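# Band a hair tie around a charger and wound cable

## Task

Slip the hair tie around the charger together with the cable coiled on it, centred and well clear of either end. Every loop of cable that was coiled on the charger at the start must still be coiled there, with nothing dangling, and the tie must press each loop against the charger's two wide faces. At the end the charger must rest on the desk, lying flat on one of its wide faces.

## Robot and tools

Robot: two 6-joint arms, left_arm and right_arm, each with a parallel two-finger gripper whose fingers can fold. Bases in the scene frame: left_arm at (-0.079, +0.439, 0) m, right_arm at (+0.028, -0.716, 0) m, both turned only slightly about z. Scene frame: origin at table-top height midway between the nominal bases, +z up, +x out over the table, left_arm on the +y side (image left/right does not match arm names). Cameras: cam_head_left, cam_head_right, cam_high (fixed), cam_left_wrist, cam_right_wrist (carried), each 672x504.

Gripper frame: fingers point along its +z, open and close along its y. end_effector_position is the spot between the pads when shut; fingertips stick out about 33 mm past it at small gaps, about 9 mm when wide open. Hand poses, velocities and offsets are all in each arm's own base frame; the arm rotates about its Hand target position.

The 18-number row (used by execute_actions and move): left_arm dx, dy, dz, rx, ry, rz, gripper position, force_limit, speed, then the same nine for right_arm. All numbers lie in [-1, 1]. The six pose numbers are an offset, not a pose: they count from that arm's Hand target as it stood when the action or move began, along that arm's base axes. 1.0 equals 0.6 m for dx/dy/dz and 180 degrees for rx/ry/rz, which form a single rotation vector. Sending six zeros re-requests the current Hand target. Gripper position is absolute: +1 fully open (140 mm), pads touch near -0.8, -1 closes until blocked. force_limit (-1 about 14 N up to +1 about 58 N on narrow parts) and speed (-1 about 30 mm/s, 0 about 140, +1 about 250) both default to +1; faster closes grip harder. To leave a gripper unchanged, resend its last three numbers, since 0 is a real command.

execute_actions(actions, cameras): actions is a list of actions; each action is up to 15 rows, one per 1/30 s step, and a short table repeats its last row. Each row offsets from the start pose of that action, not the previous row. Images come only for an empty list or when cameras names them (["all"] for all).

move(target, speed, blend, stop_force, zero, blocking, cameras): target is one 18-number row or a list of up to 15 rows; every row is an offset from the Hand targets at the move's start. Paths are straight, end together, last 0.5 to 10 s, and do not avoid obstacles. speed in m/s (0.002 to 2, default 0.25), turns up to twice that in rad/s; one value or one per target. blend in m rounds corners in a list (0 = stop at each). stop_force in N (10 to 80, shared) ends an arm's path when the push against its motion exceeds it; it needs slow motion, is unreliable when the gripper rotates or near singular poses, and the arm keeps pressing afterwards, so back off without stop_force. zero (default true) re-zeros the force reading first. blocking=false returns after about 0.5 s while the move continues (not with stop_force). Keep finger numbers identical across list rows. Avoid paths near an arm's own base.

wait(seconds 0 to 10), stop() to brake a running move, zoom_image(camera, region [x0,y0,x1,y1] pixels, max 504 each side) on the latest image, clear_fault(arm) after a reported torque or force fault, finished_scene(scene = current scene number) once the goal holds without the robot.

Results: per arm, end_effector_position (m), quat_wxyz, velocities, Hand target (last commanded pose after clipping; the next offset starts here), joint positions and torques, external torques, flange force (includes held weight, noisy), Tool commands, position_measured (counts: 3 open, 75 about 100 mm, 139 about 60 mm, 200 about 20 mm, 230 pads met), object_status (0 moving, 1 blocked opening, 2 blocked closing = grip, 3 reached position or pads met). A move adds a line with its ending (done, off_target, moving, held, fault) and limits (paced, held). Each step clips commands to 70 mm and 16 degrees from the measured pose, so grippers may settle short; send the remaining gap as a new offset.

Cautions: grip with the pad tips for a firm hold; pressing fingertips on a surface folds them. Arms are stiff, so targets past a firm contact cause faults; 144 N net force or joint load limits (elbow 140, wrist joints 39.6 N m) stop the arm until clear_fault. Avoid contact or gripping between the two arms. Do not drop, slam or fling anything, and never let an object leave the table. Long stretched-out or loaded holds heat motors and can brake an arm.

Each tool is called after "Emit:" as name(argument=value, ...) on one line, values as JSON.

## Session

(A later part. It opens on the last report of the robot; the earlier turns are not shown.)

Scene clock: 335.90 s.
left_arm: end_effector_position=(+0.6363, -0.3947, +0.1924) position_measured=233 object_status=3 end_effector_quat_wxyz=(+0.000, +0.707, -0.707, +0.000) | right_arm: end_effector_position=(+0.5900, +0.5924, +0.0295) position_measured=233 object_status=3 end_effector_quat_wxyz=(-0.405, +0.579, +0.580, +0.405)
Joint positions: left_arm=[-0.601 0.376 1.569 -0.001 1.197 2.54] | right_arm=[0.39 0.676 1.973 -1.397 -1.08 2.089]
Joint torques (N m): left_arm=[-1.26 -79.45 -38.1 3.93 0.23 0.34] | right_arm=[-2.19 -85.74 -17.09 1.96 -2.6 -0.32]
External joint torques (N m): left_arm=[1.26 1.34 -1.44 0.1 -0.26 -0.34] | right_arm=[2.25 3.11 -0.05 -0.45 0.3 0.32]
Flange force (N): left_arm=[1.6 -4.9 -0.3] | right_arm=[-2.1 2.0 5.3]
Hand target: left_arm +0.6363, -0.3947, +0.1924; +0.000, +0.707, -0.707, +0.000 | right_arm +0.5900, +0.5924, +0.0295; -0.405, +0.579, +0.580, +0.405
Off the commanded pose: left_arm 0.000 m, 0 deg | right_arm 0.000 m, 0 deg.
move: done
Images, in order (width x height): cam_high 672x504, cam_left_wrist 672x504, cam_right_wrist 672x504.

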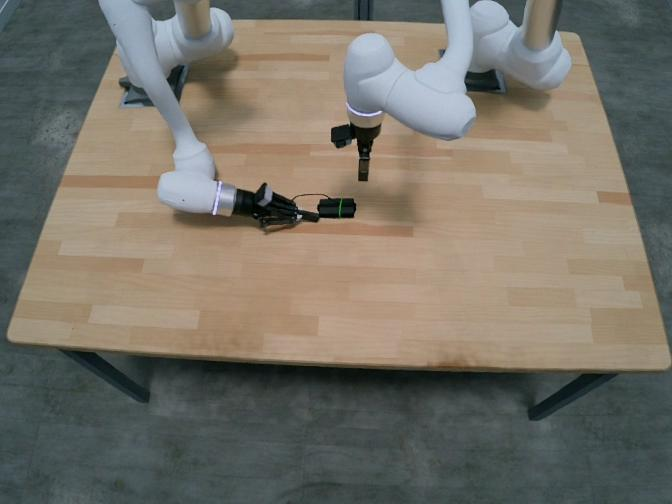

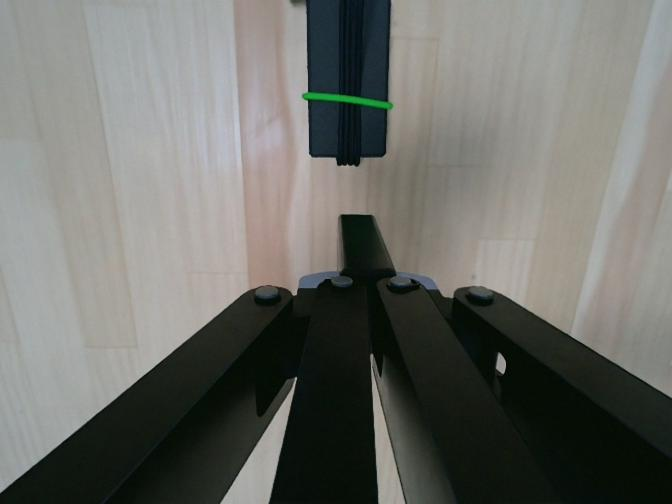

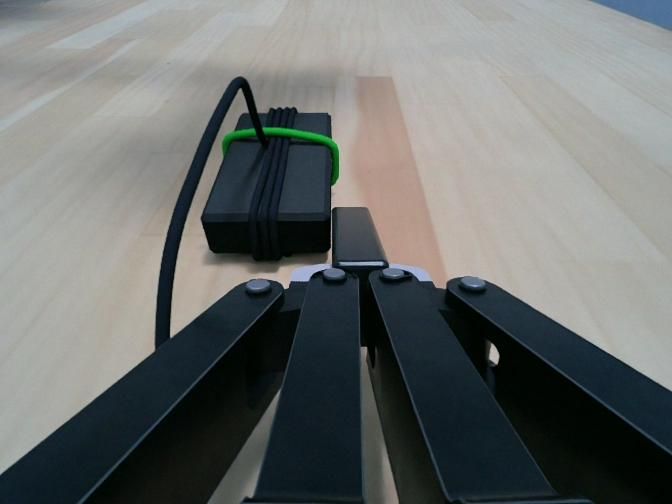

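Emit:
move(target=[[0.0303,0.0245,-0.12, 0,0,0, -1,-1,0, 0,0.08,0,0,0,0,-1,-1,0],[0.0303,0.0245,-0.257, 0,0,0, -1,-1,0, 0,0.08,0,0,0,0,-1,-1,0],[0.0303,-0.019,-0.257, 0,0,0, -1,-1,0, 0,0.08,0,0,0,0,-1,-1,0]], speed=0.06, cameras=["cam_right_wrist","cam_left_wrist","cam_high"])

Emit:
zoom_image(camera="cam_right_wrist", region=[150, 50, 500, 300])

Scene clock: 348.37 s.
left_arm: end_effector_position=(+0.6544, -0.4061, +0.0382) position_measured=233 object_status=3 end_effector_quat_wxyz=(+0.000, +0.707, -0.707, +0.000) | right_arm: end_effector_position=(+0.5900, +0.6404, +0.0295) position_measured=233 object_status=3 end_effector_quat_wxyz=(-0.405, +0.579, +0.580, +0.405)
Joint positions: left_arm=[-0.6 0.524 1.653 -0.001 0.965 2.541] | right_arm=[0.456 0.695 1.928 -1.35 -1.044 2.112]
Joint torques (N m): left_arm=[-1.2 -88.21 -33.61 3.47 0.18 0.32] | right_arm=[-1.89 -88.22 -18.36 2.06 -2.58 -0.32]
External joint torques (N m): left_arm=[1.16 0.9 -1.24 0.06 -0.21 -0.32] | right_arm=[1.9 2.92 -0.3 -0.39 0.31 0.32]
Flange force (N): left_arm=[1.1 -3.8 0.4] | right_arm=[-1.8 2.4 5.0]
Hand target: left_arm +0.6544, -0.4061, +0.0382; +0.000, +0.707, -0.707, +0.000 | right_arm +0.5900, +0.6404, +0.0295; -0.405, +0.579, +0.580, +0.405
Off the commanded pose: left_arm 0.000 m, 0 deg | right_arm 0.000 m, 0 deg.
move: done
Images, in order (width x height): cam_high 672x504, cam_left_wrist 672x504, cam_right_wrist 672x504.

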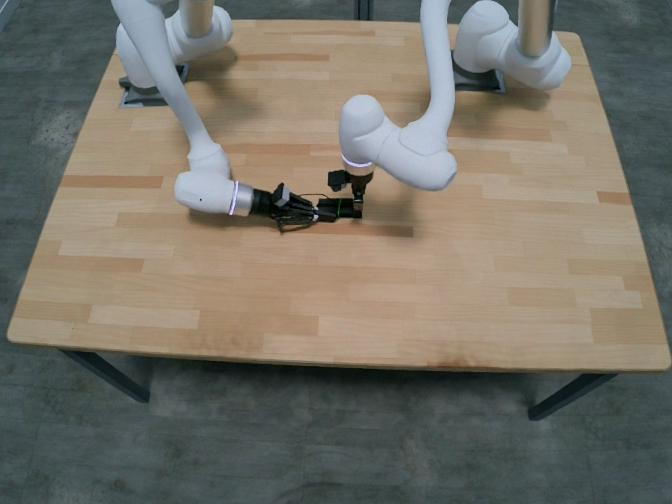

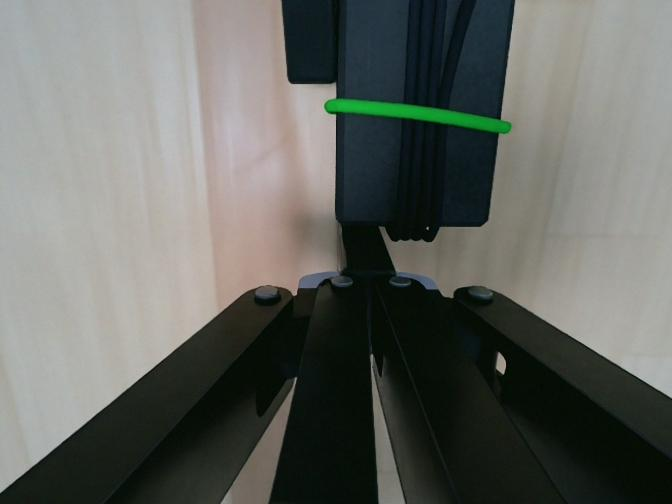

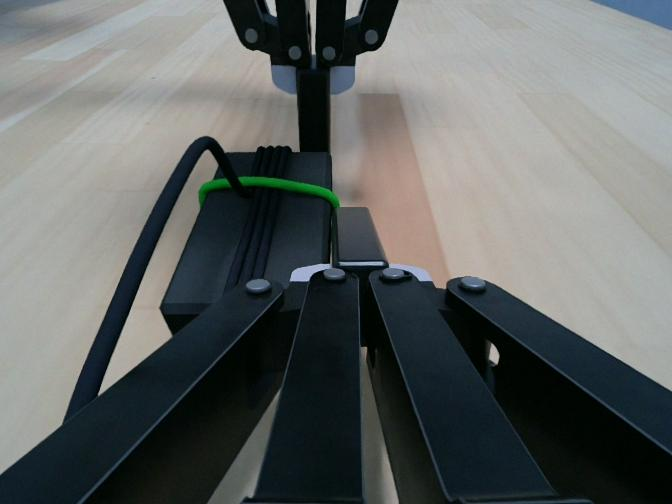

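Scaled by 1.440.

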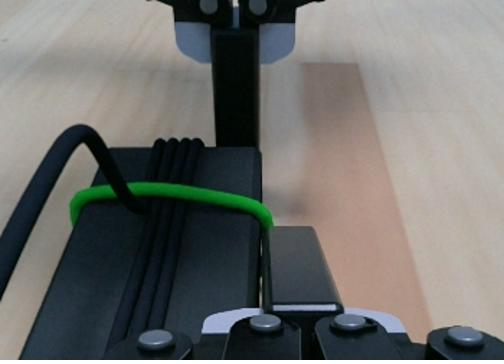

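Emit:
move(target=[[0,0,0, 0,0,0, -1,-1,0, 0,0.036,0,0,0,0,-1,-1,0]], speed=0.02, cameras=["cam_right_wrist","cam_left_wrist"])

Emit:
zoom_image(camera="cam_right_wrist", region=[150, 50, 500, 300])

Emit:
zoom_image(camera="cam_left_wrist", region=[230, 0, 530, 300])

Scene clock: 352.73 s.
left_arm: end_effector_position=(+0.6544, -0.4061, +0.0382) position_measured=233 object_status=3 end_effector_quat_wxyz=(+0.000, +0.707, -0.707, +0.000) | right_arm: end_effector_position=(+0.5900, +0.6620, +0.0295) position_measured=233 object_status=3 end_effector_quat_wxyz=(-0.405, +0.579, +0.580, +0.405)
Joint positions: left_arm=[-0.6 0.524 1.653 -0.001 0.965 2.541] | right_arm=[0.485 0.704 1.905 -1.331 -1.027 2.123]
Joint torques (N m): left_arm=[-2.03 -88.59 -34.4 3.21 -0.16 0.31] | right_arm=[-0.5 -88.98 -18.57 1.93 -2.7 -0.34]
External joint torques (N m): left_arm=[1.99 1.43 -0.42 0.33 0.13 -0.31] | right_arm=[0.5 2.12 -0.63 -0.21 0.44 0.34]
Flange force (N): left_arm=[-0.2 -3.7 0.8] | right_arm=[-1.2 3.1 3.2]
Hand target: left_arm +0.6544, -0.4061, +0.0382; +0.000, +0.707, -0.707, +0.000 | right_arm +0.5900, +0.6620, +0.0295; -0.405, +0.579, +0.580, +0.405
Off the commanded pose: left_arm 0.000 m, 0 deg | right_arm 0.000 m, 0 deg.
move: done
Images, in order (width x height): cam_left_wrist 672x504, cam_right_wrist 672x504.

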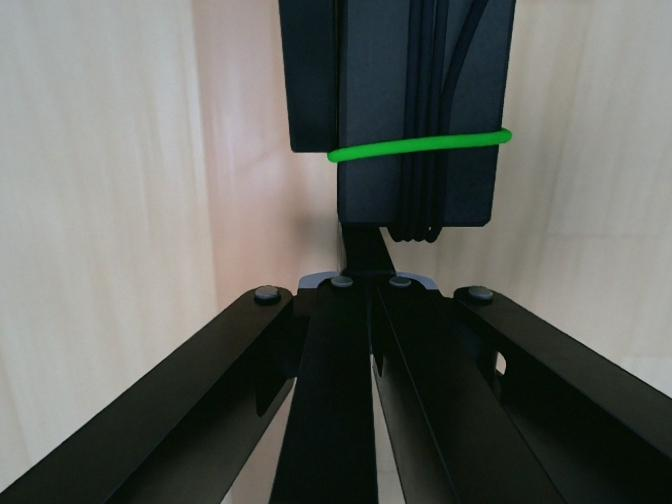

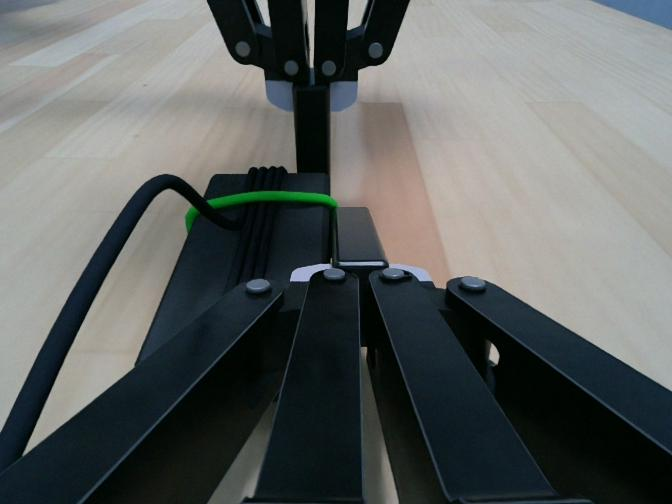

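Scaled by 1.440.

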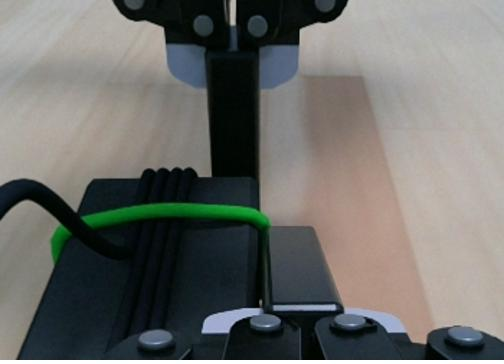

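Scaled by 1.680.

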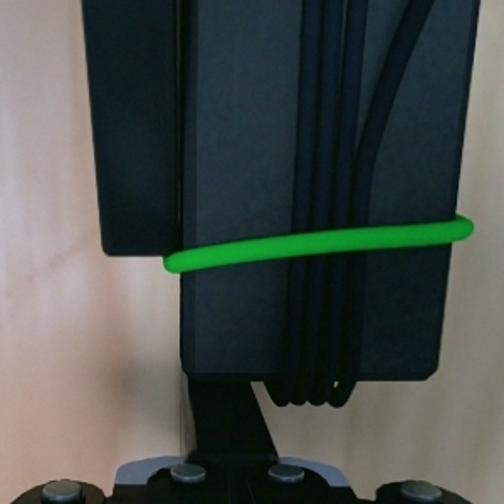

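Emit:
move(target=[[0,0.02,0, 0,0,0, -1,-1,0, 0,-0.14,0,0,0,0,-1,-1,0],[0.0318,0.02,0, 0,0,0, -1,-1,0, -0.0267,-0.14,0,0,0,0,-1,-1,0],[0.0318,-0.035,0, 0,0,0, -1,-1,0, -0.0267,-0.1065,0,0,0,0,-1,-1,0]], speed=0.05, cameras=["cam_right_wrist","cam_left_wrist"])

Emit:
zoom_image(camera="cam_right_wrist", region=[150, 50, 500, 300])

Emit:
zoom_image(camera="cam_left_wrist", region=[230, 0, 600, 300])

Scene clock: 369.60 s.
left_arm: end_effector_position=(+0.6735, -0.4271, +0.0382) position_measured=233 object_status=3 end_effector_quat_wxyz=(+0.000, +0.707, -0.707, +0.000) | right_arm: end_effector_position=(+0.5740, +0.5981, +0.0295) position_measured=233 object_status=3 end_effector_quat_wxyz=(-0.405, +0.579, +0.580, +0.405)
Joint positions: left_arm=[-0.608 0.561 1.591 -0.001 0.99 2.533] | right_arm=[0.408 0.666 1.998 -1.372 -1.075 2.071]
Joint torques (N m): left_arm=[-1.18 -92.2 -33.86 3.53 0.18 0.32] | right_arm=[-1.56 -83.87 -16.55 1.86 -2.65 -0.34]
External joint torques (N m): left_arm=[0.5 1.45 -1.54 0.05 -0.22 -0.32] | right_arm=[1.49 2.29 -0.16 -0.34 0.32 0.34]
Flange force (N): left_arm=[2.7 -4.6 0.6] | right_arm=[-1.4 1.8 3.9]
Hand target: left_arm +0.6735, -0.4271, +0.0382; +0.000, +0.707, -0.707, +0.000 | right_arm +0.5740, +0.5981, +0.0295; -0.405, +0.579, +0.580, +0.405
Off the commanded pose: left_arm 0.000 m, 0 deg | right_arm 0.000 m, 0 deg.
move: done
Images, in order (width x height): cam_left_wrist 672x504, cam_right_wrist 672x504.

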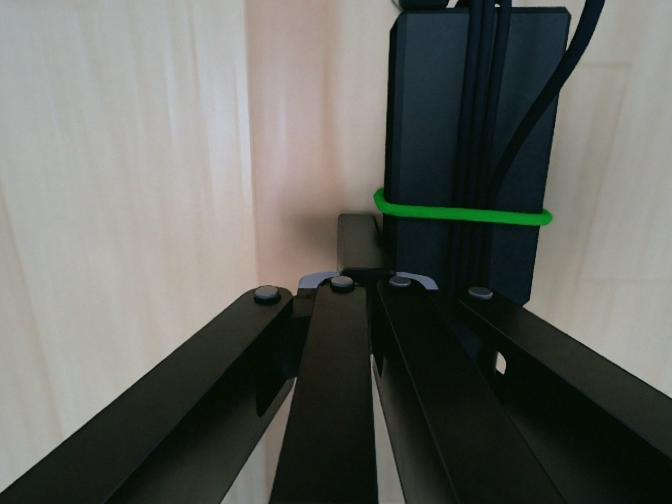

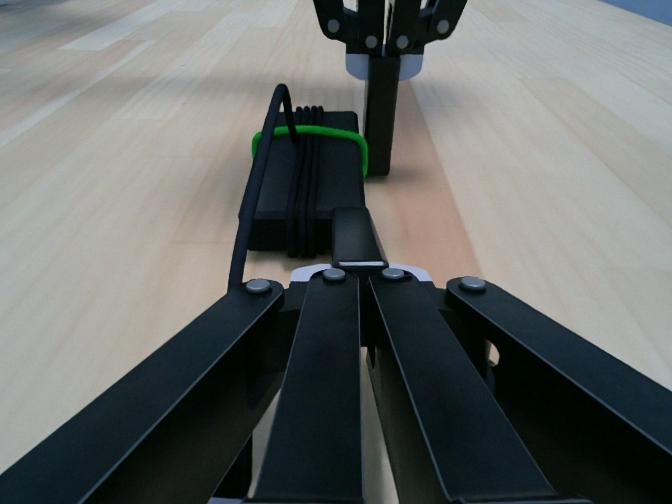

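Scaled by 1.440.

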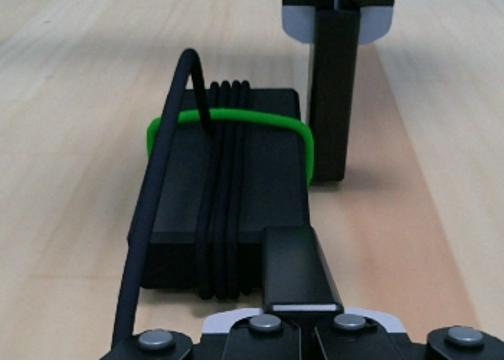

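Scaled by 1.362.

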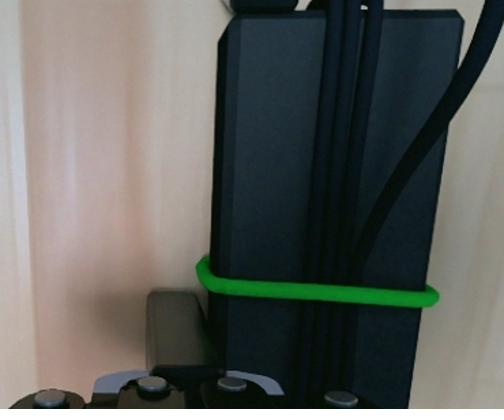

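Emit:
move(target=[[0,0.02,0, 0,0,0, -1,-1,0, 0,-0.1,0,0,0,0,-1,-1,0],[-0.06,0.06,0.26, 0,0,0, -1,-1,0, 0,-0.2,0.1,0,0,0,-1,-1,0]], speed=0.1, cameras=["cam_right_wrist","cam_left_wrist","cam_high"])

Emit:
zoom_image(camera="cam_right_wrist", region=[200, 50, 450, 300])

Emit:
zoom_image(camera="cam_left_wrist", region=[250, 0, 450, 200])

Scene clock: 377.37 s.
left_arm: end_effector_position=(+0.6375, -0.3911, +0.1942) position_measured=233 object_status=3 end_effector_quat_wxyz=(+0.000, +0.707, -0.707, +0.000) | right_arm: end_effector_position=(+0.5740, +0.4781, +0.0895) position_measured=233 object_status=3 end_effector_quat_wxyz=(-0.405, +0.579, +0.580, +0.405)
Joint positions: left_arm=[-0.596 0.374 1.569 -0.001 1.199 2.545] | right_arm=[0.223 0.533 2.081 -1.563 -1.158 2.136]
Joint torques (N m): left_arm=[-1.21 -79.5 -38.16 3.96 0.16 0.32] | right_arm=[-2.02 -73.59 -18.12 1.72 -2.55 -0.3]
External joint torques (N m): left_arm=[1.6 1.97 -1.24 0.07 -0.19 -0.32] | right_arm=[2.03 1.88 -0.09 -0.4 0.3 0.29]
Flange force (N): left_arm=[1.5 -5.7 0.1] | right_arm=[-0.7 1.7 4.2]
Hand target: left_arm +0.6375, -0.3911, +0.1942; +0.000, +0.707, -0.707, +0.000 | right_arm +0.5740, +0.4781, +0.0895; -0.405, +0.579, +0.580, +0.405
Off the commanded pose: left_arm 0.000 m, 0 deg | right_arm 0.000 m, 0 deg.
move: done
Images, in order (width x height): cam_high 672x504, cam_left_wrist 672x504, cam_right_wrist 672x504.

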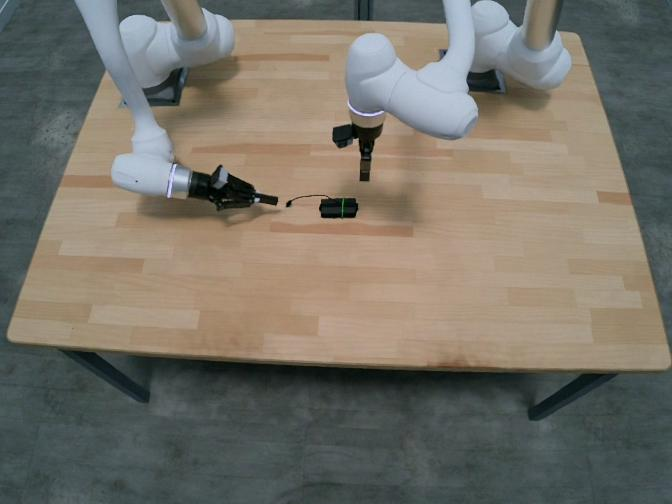

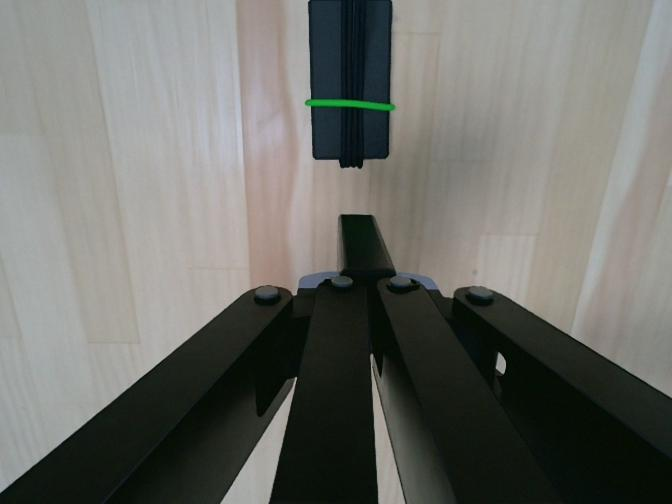

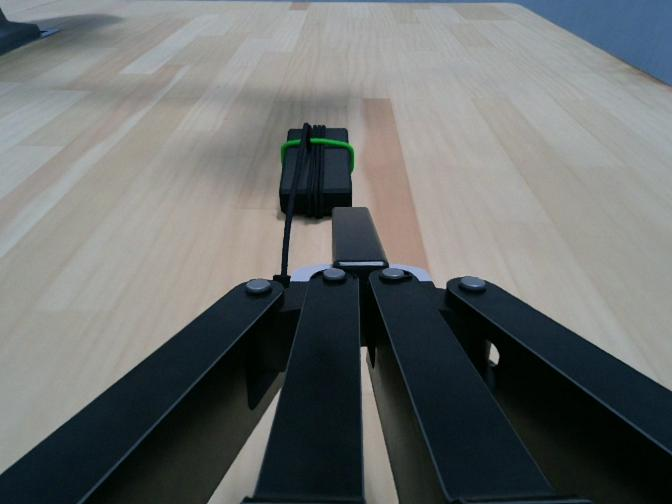

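Scaled by 2.016.

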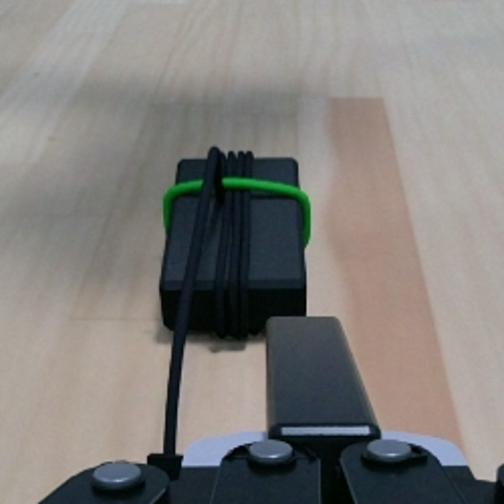

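Scaled by 2.520.

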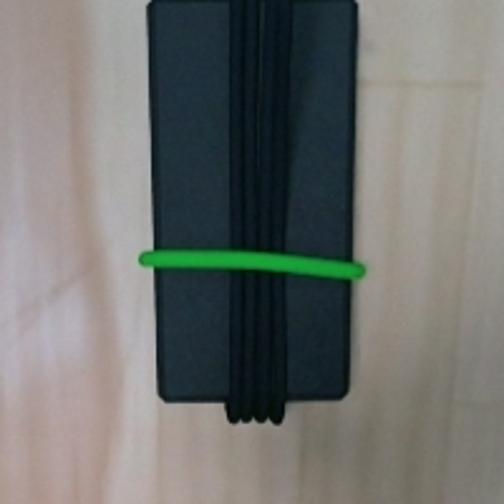

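Emit:
move(target=[[-0.0005,-0.059,0.05, 0,0,0, 0.03,0,0, -0.02,-0.02,0.27,-0.3014,0.3014,-0.4317,-0.4,0,0],[-0.0005,-0.059,-0.253, 0,0,0, 0.03,0,0, -0.03,0.128,0.27,-0.3014,0.3014,-0.4317,-0.4,0,0],[-0.0005,-0.059,-0.253, 0,0,0, -1,0,-1, -0.03,0.128,0.27,-0.3014,0.3014,-0.4317,-0.4,0,0]], speed=0.2, cameras=["cam_right_wrist","cam_left_wrist","cam_high"])

Emit:
zoom_image(camera="cam_left_wrist", region=[230, 0, 500, 300])

Scene clock: 404.73 s.
left_arm: end_effector_position=(+0.6372, -0.4265, +0.0424) position_measured=150 object_status=0 end_effector_quat_wxyz=(+0.000, +0.707, -0.707, +0.000) | right_arm: end_effector_position=(+0.5560, +0.5549, +0.2515) position_measured=179 object_status=3 end_effector_quat_wxyz=(+0.000, +1.000, +0.000, +0.001)
Joint positions: left_arm=[-0.635 0.515 1.658 -0.001 0.968 2.506] | right_arm=[0.741 0.403 1.419 -3.143 -1.319 5.454]
Joint torques (N m): left_arm=[-1.14 -86.01 -33.01 3.63 -0.04 0.31] | right_arm=[-2.1 -84.89 -40.43 -4.05 -0.26 -0.3]
External joint torques (N m): left_arm=[1.3 -0.29 -1.84 -0.08 0.01 -0.31] | right_arm=[2.19 3.17 -0.61 -0.19 0.3 0.29]
Flange force (N): left_arm=[1.0 -3.9 -1.5] | right_arm=[2.2 -6.7 1.0]
Hand target: left_arm +0.6372, -0.4265, +0.0424; +0.000, +0.707, -0.707, +0.000 | right_arm +0.5560, +0.5549, +0.2515; +0.000, +1.000, +0.000, +0.001
Off the commanded pose: left_arm 0.000 m, 0 deg | right_arm 0.000 m, 0 deg.
move: done
Images, in order (width x height): cam_high 672x504, cam_left_wrist 672x504, cam_right_wrist 672x504.

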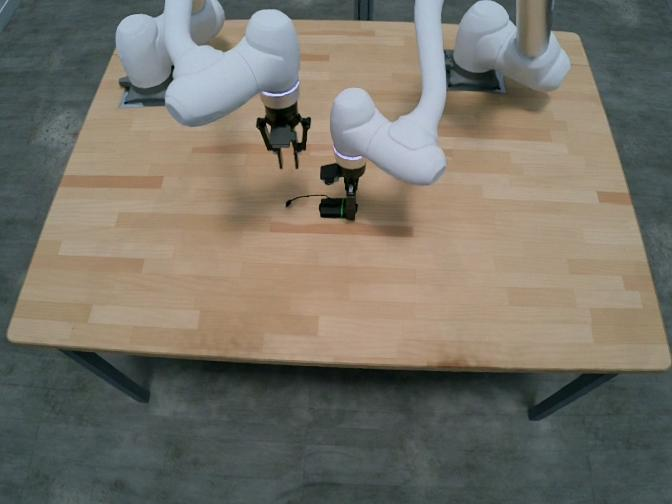

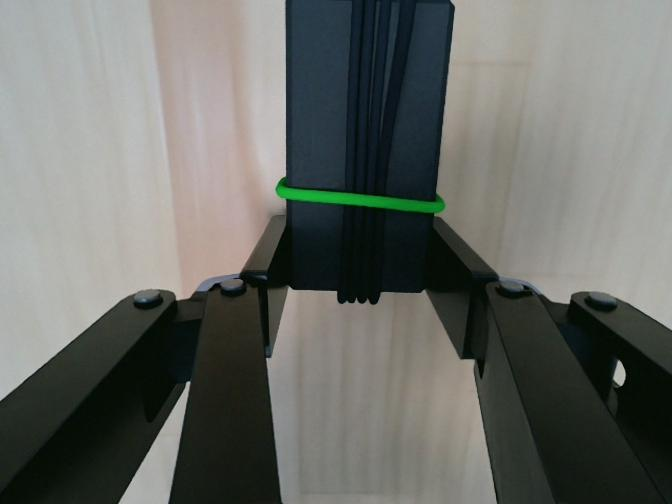

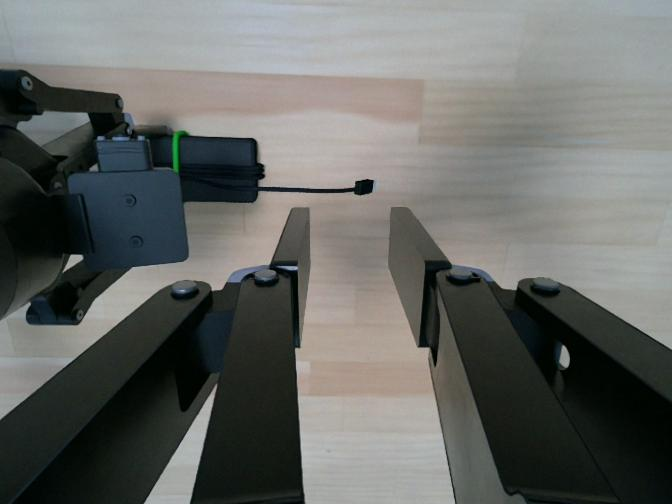

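Scaled by 1.680.

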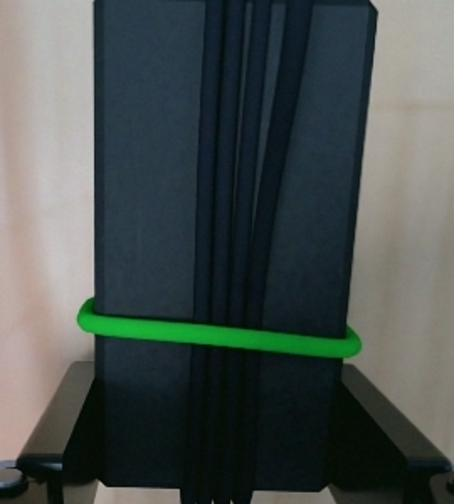

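Emit:
move(target=[[0,0,0, 0,0,0, -1,0,-1, -0.02,-0.04,-0.25,0,0,-0.22,-0.4,0,0],[0,0,0, 0,0,0, -1,0,-1, -0.02,-0.04,-0.352,0,0,-0.22,-0.4,0,0],[0,0,0, 0,0,0, -1,0,-1, -0.02,-0.04,-0.352,0,0,-0.22,-1,-1,-1]], speed=0.12, cameras=["cam_right_wrist","cam_high"])

Scene clock: 424.03 s.
left_arm: end_effector_position=(+0.6372, -0.4265, +0.0424) position_measured=150 object_status=2 end_effector_quat_wxyz=(+0.000, +0.707, -0.707, +0.000) | right_arm: end_effector_position=(+0.5440, +0.5309, +0.0403) position_measured=221 object_status=0 end_effector_quat_wxyz=(+0.000, +0.941, -0.339, +0.000)
Joint positions: left_arm=[-0.635 0.515 1.658 -0.001 0.968 2.506] | right_arm=[0.728 0.509 1.674 -3.143 -0.959 6.133]
Joint torques (N m): left_arm=[-1.04 -86.2 -33.16 3.65 -0.06 0.33] | right_arm=[-2.06 -88.33 -34.18 -3.35 -0.27 -0.3]
External joint torques (N m): left_arm=[0.52 -0.18 -1.76 -0.12 0.03 -0.33] | right_arm=[1.86 3.23 -0.24 -0.23 0.26 0.3]
Flange force (N): left_arm=[1.9 -3.2 -1.3] | right_arm=[-2.3 -5.0 3.3]
Hand target: left_arm +0.6372, -0.4265, +0.0424; +0.000, +0.707, -0.707, +0.000 | right_arm +0.5440, +0.5309, +0.0403; +0.000, +0.941, -0.339, +0.000
Off the commanded pose: left_arm 0.000 m, 0 deg | right_arm 0.000 m, 0 deg.
move: done
Images, in order (width x height): cam_high 672x504, cam_right_wrist 672x504.

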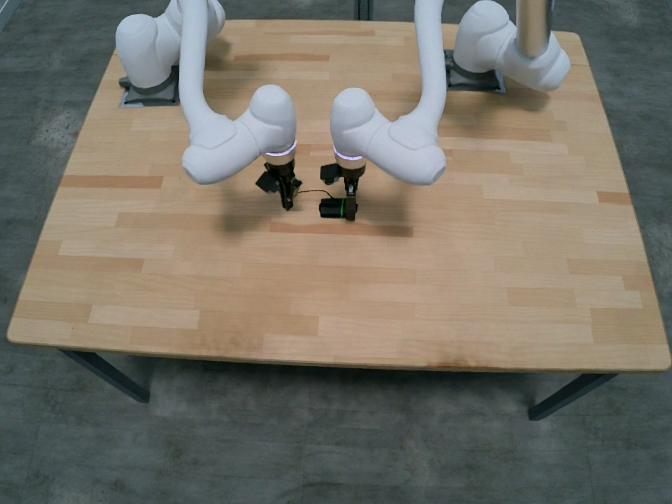

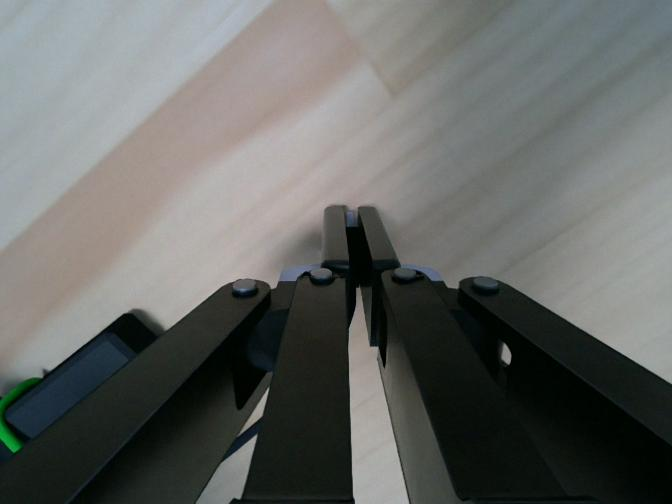

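Emit:
move(target=[[0,0,0, 0,0,0, -1,0,-1, 0.02,0,0.025,0,0,0,-1,-1,-1],[0,0,0, 0,0,0, -1,0,-1, 0.045,-0.035,0.025,0,0,0,-1,-1,-1]], speed=0.05, cameras=["cam_left_wrist","cam_high"])

Emit:
zoom_image(camera="cam_left_wrist", region=[230, 0, 500, 300])

Emit:
zoom_image(camera="cam_high", region=[240, 140, 400, 240])

Scene clock: 428.40 s.
left_arm: end_effector_position=(+0.6372, -0.4265, +0.0424) position_measured=150 object_status=2 end_effector_quat_wxyz=(+0.000, +0.707, -0.707, +0.000) | right_arm: end_effector_position=(+0.5710, +0.5099, +0.0553) position_measured=221 object_status=2 end_effector_quat_wxyz=(+0.000, +0.941, -0.339, +0.000)
Joint positions: left_arm=[-0.635 0.515 1.658 -0.001 0.968 2.506] | right_arm=[0.684 0.502 1.652 -3.143 -0.987 6.089]
Joint torques (N m): left_arm=[-0.9 -85.92 -32.93 3.72 -0.03 0.26] | right_arm=[-2.14 -88.61 -34.86 -3.39 -0.34 -0.28]
External joint torques (N m): left_arm=[0.64 -0.3 -1.94 -0.18 0 -0.25] | right_arm=[1.96 3.22 -0.41 -0.27 0.34 0.28]
Flange force (N): left_arm=[1.8 -3.5 -1.5] | right_arm=[-2.1 -5.5 3.1]
Hand target: left_arm +0.6372, -0.4265, +0.0424; +0.000, +0.707, -0.707, +0.000 | right_arm +0.5710, +0.5099, +0.0553; +0.000, +0.941, -0.339, +0.000
Off the commanded pose: left_arm 0.000 m, 0 deg | right_arm 0.000 m, 0 deg.
move: done
Images, in order (width x height): cam_high 672x504, cam_left_wrist 672x504.

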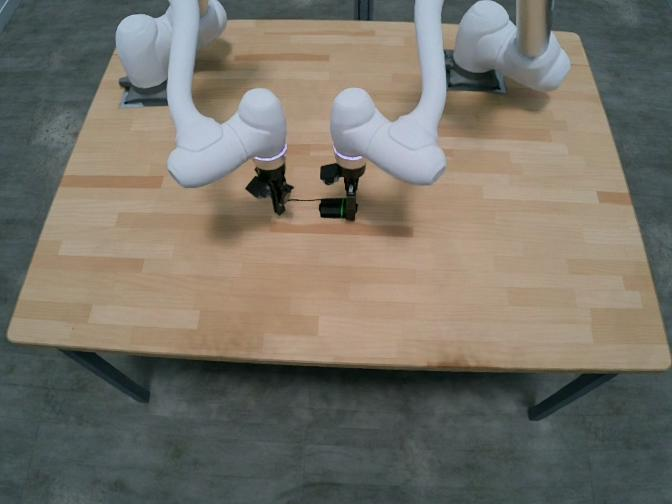

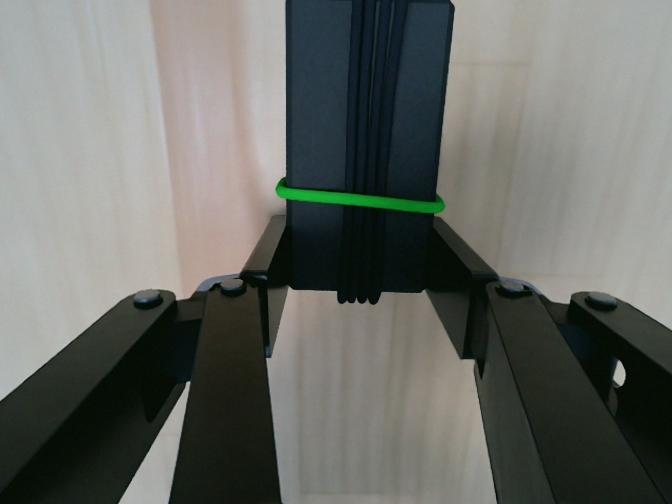

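Scaled by 1.680.

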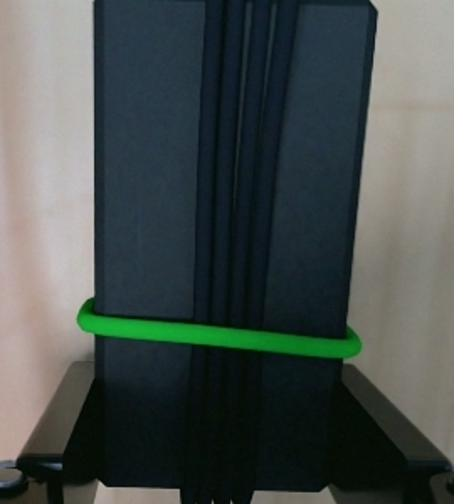

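Scaled by 3.150.

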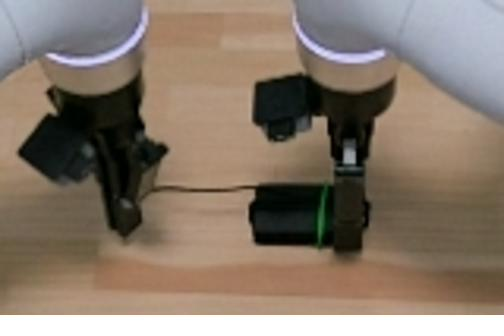

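Emit:
move(target=[[0,0,0, 0,0,0, -1,0,-1, 0.015,-0.02,-0.005,0,0,0,-1,-1,-1],[0,0,0, 0,0,0, -1,0,-1, 0.015,-0.02,-0.025,0,0,0,-1,-1,-1]], speed=0.04, cameras=["cam_left_wrist","cam_high","cam_head_right"])

Emit:
zoom_image(camera="cam_left_wrist", region=[230, 0, 500, 300])

Emit:
zoom_image(camera="cam_high", region=[240, 140, 400, 240])

Emit:
zoom_image(camera="cam_head_right", region=[340, 250, 460, 320])

Scene clock: 434.23 s.
left_arm: end_effector_position=(+0.6372, -0.4265, +0.0424) position_measured=150 object_status=2 end_effector_quat_wxyz=(+0.000, +0.707, -0.707, +0.000) | right_arm: end_effector_position=(+0.5800, +0.4979, +0.0403) position_measured=221 object_status=2 end_effector_quat_wxyz=(+0.000, +0.941, -0.339, +0.000)
Joint positions: left_arm=[-0.635 0.515 1.658 -0.001 0.968 2.506] | right_arm=[0.665 0.514 1.665 -3.143 -0.963 6.07]
Joint torques (N m): left_arm=[11.8 -83.56 -23.4 8.51 4.66 0.44] | right_arm=[-15.87 -87.27 -26.12 -8.92 -4.6 -0.62]
External joint torques (N m): left_arm=[-11.95 -2.46 -11.4 -4.98 -4.7 -0.44] | right_arm=[15.92 0.74 -8.67 5.31 4.6 0.62]
Flange force (N): left_arm=[23.0 -5.2 -2.3] | right_arm=[-18.4 -20.5 2.3]
Hand target: left_arm +0.6372, -0.4265, +0.0424; +0.000, +0.707, -0.707, +0.000 | right_arm +0.5800, +0.4979, +0.0403; +0.000, +0.941, -0.339, +0.000
Off the commanded pose: left_arm 0.000 m, 0 deg | right_arm 0.000 m, 0 deg.
move: done
Images, in order (width x height): cam_head_right 672x504, cam_high 672x504, cam_left_wrist 672x504.

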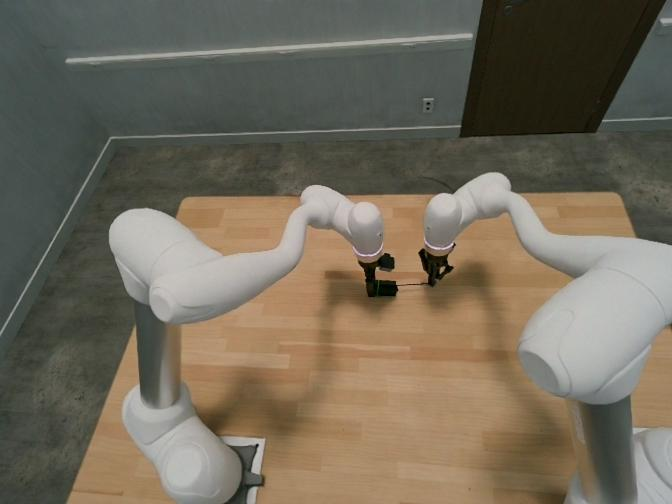

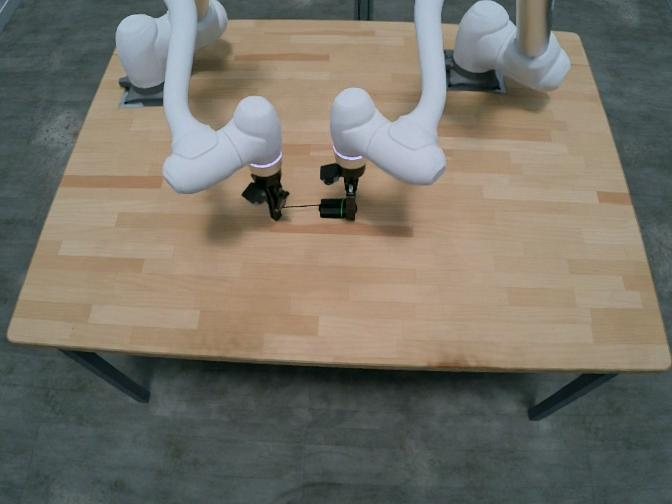

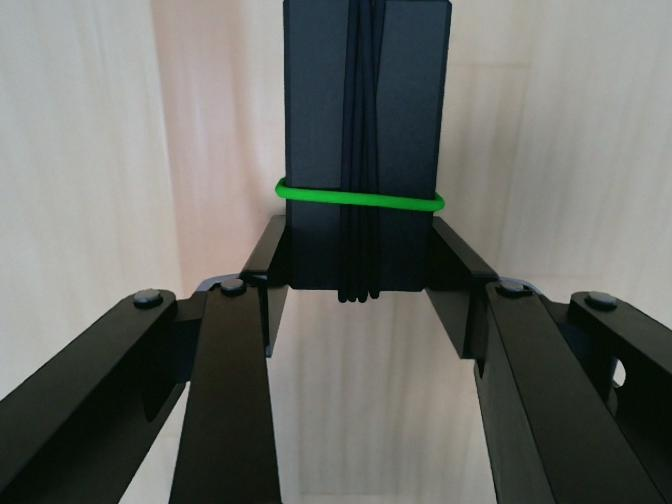

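Scaled by 1.680.

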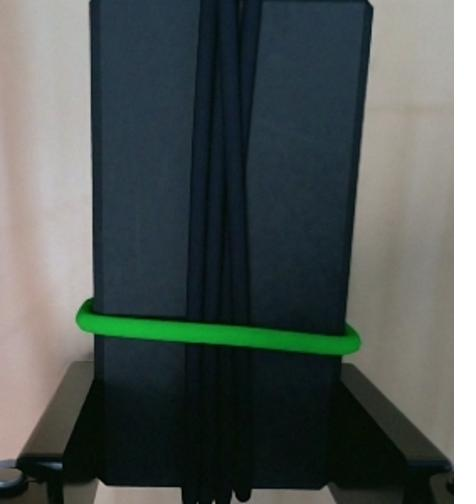

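Scaled by 3.150.

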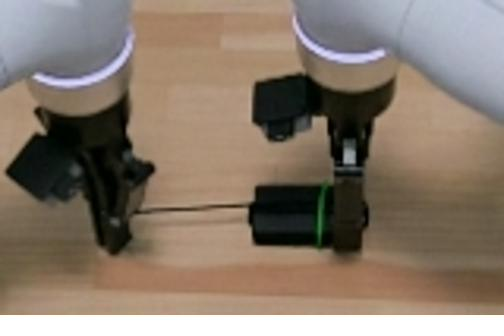

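Scaled by 4.200.

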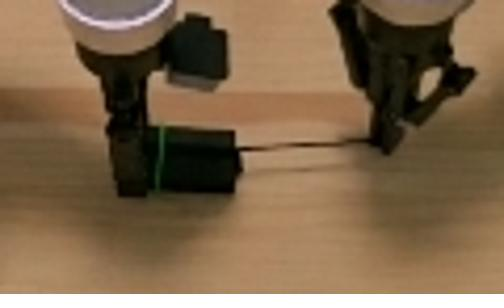

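Emit:
move(target=[[0,0,0, 0,0,0, -1,0,-1, -0.012,0.02,0.001,0,0,0,-1,-1,-1]], speed=0.04, cameras=["cam_left_wrist","cam_high"])

Emit:
zoom_image(camera="cam_left_wrist", region=[230, 0, 500, 300])

Emit:
zoom_image(camera="cam_high", region=[240, 140, 400, 240])

Scene clock: 438.77 s.
left_arm: end_effector_position=(+0.6372, -0.4264, +0.0424) position_measured=150 object_status=2 end_effector_quat_wxyz=(+0.000, +0.707, -0.707, +0.000) | right_arm: end_effector_position=(+0.5728, +0.5098, +0.0409) position_measured=221 object_status=2 end_effector_quat_wxyz=(+0.001, +0.941, -0.339, +0.001)
Joint positions: left_arm=[-0.635 0.515 1.658 -0.001 0.968 2.506] | right_arm=[0.683 0.517 1.659 -3.143 -0.966 6.088]
Joint torques (N m): left_arm=[-0.76 -85.2 -32.19 3.78 0.22 0.31] | right_arm=[-1.89 -89.76 -34.45 -3.3 -0.28 -0.26]
External joint torques (N m): left_arm=[0.62 -1.18 -2.69 -0.24 -0.25 -0.31] | right_arm=[1.81 3.32 -0.33 -0.32 0.27 0.26]
Flange force (N): left_arm=[2.0 -3.7 -2.4] | right_arm=[-1.9 -5.4 3.3]
Hand target: left_arm +0.6372, -0.4265, +0.0424; +0.000, +0.707, -0.707, +0.000 | right_arm +0.5728, +0.5099, +0.0409; +0.000, +0.941, -0.339, +0.000
Off the commanded pose: left_arm 0.000 m, 0 deg | right_arm 0.000 m, 0 deg.
move: done
Images, in order (width x height): cam_high 672x504, cam_left_wrist 672x504.

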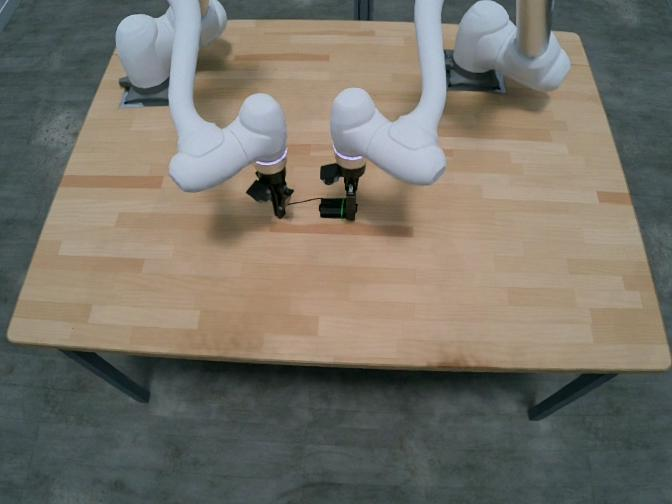

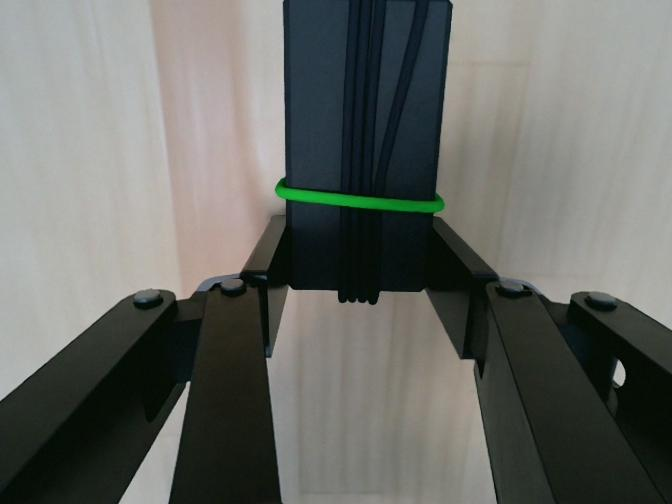

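Scaled by 1.680.

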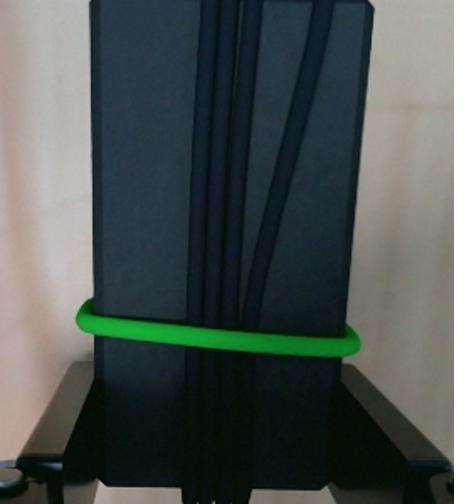

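Scaled by 3.150.

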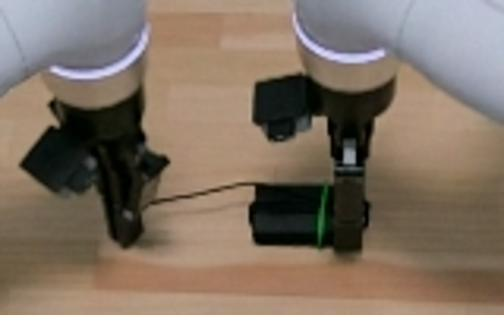

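Emit:
move(target=[[0,0,0, 0,0,0, -1,0,-1, 0.017,-0.013,0,0,0,0,-1,-1,-1]], speed=0.04, cameras=["cam_left_wrist","cam_high"])

Emit:
zoom_image(camera="cam_left_wrist", region=[230, 0, 500, 300])

Scene clock: 443.33 s.
left_arm: end_effector_position=(+0.6373, -0.4265, +0.0424) position_measured=150 object_status=2 end_effector_quat_wxyz=(+0.000, +0.707, -0.707, +0.000) | right_arm: end_effector_position=(+0.5830, +0.5021, +0.0409) position_measured=221 object_status=2 end_effector_quat_wxyz=(+0.000, +0.941, -0.339, +0.000)
Joint positions: left_arm=[-0.635 0.515 1.658 -0.001 0.968 2.506] | right_arm=[0.667 0.52 1.653 -3.143 -0.968 6.072]
Joint torques (N m): left_arm=[4.49 -84.6 -28.61 5.81 2.09 0.33] | right_arm=[-8.21 -89.1 -30.77 -5.96 -2.25 -0.44]
External joint torques (N m): left_arm=[-4.6 -1.65 -6.25 -2.28 -2.12 -0.33] | right_arm=[8.26 2.33 -4.09 2.34 2.24 0.44]
Flange force (N): left_arm=[10.6 -4.3 -2.2] | right_arm=[-9.4 -12.5 3.0]
Hand target: left_arm +0.6372, -0.4265, +0.0424; +0.000, +0.707, -0.707, +0.000 | right_arm +0.5830, +0.5021, +0.0409; +0.000, +0.941, -0.339, +0.000
Off the commanded pose: left_arm 0.000 m, 0 deg | right_arm 0.000 m, 0 deg.
move: done
Images, in order (width x height): cam_high 672x504, cam_left_wrist 672x504.

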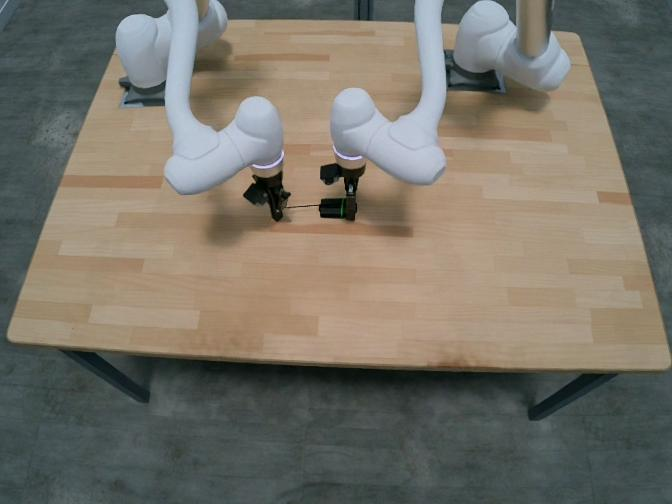

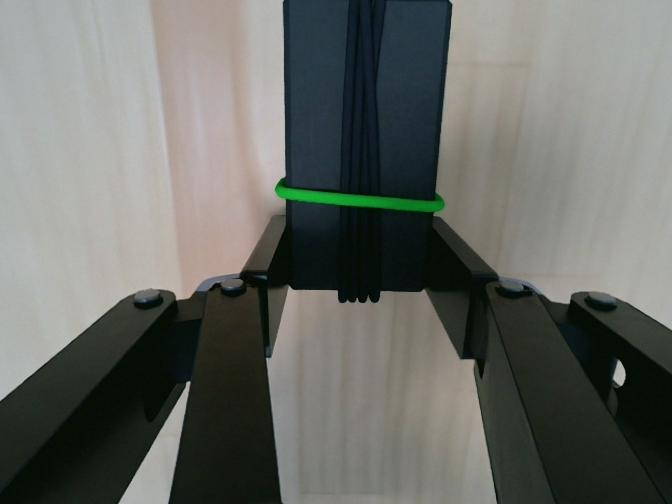

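Scaled by 1.680.

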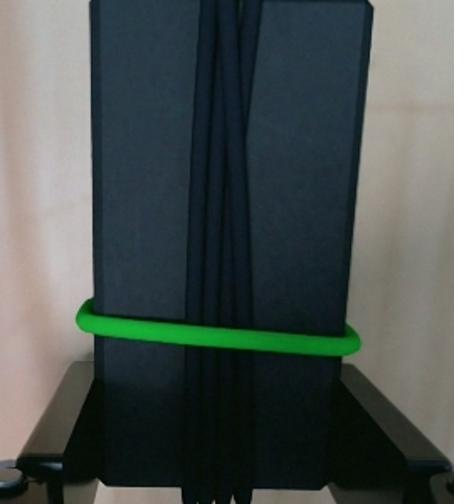

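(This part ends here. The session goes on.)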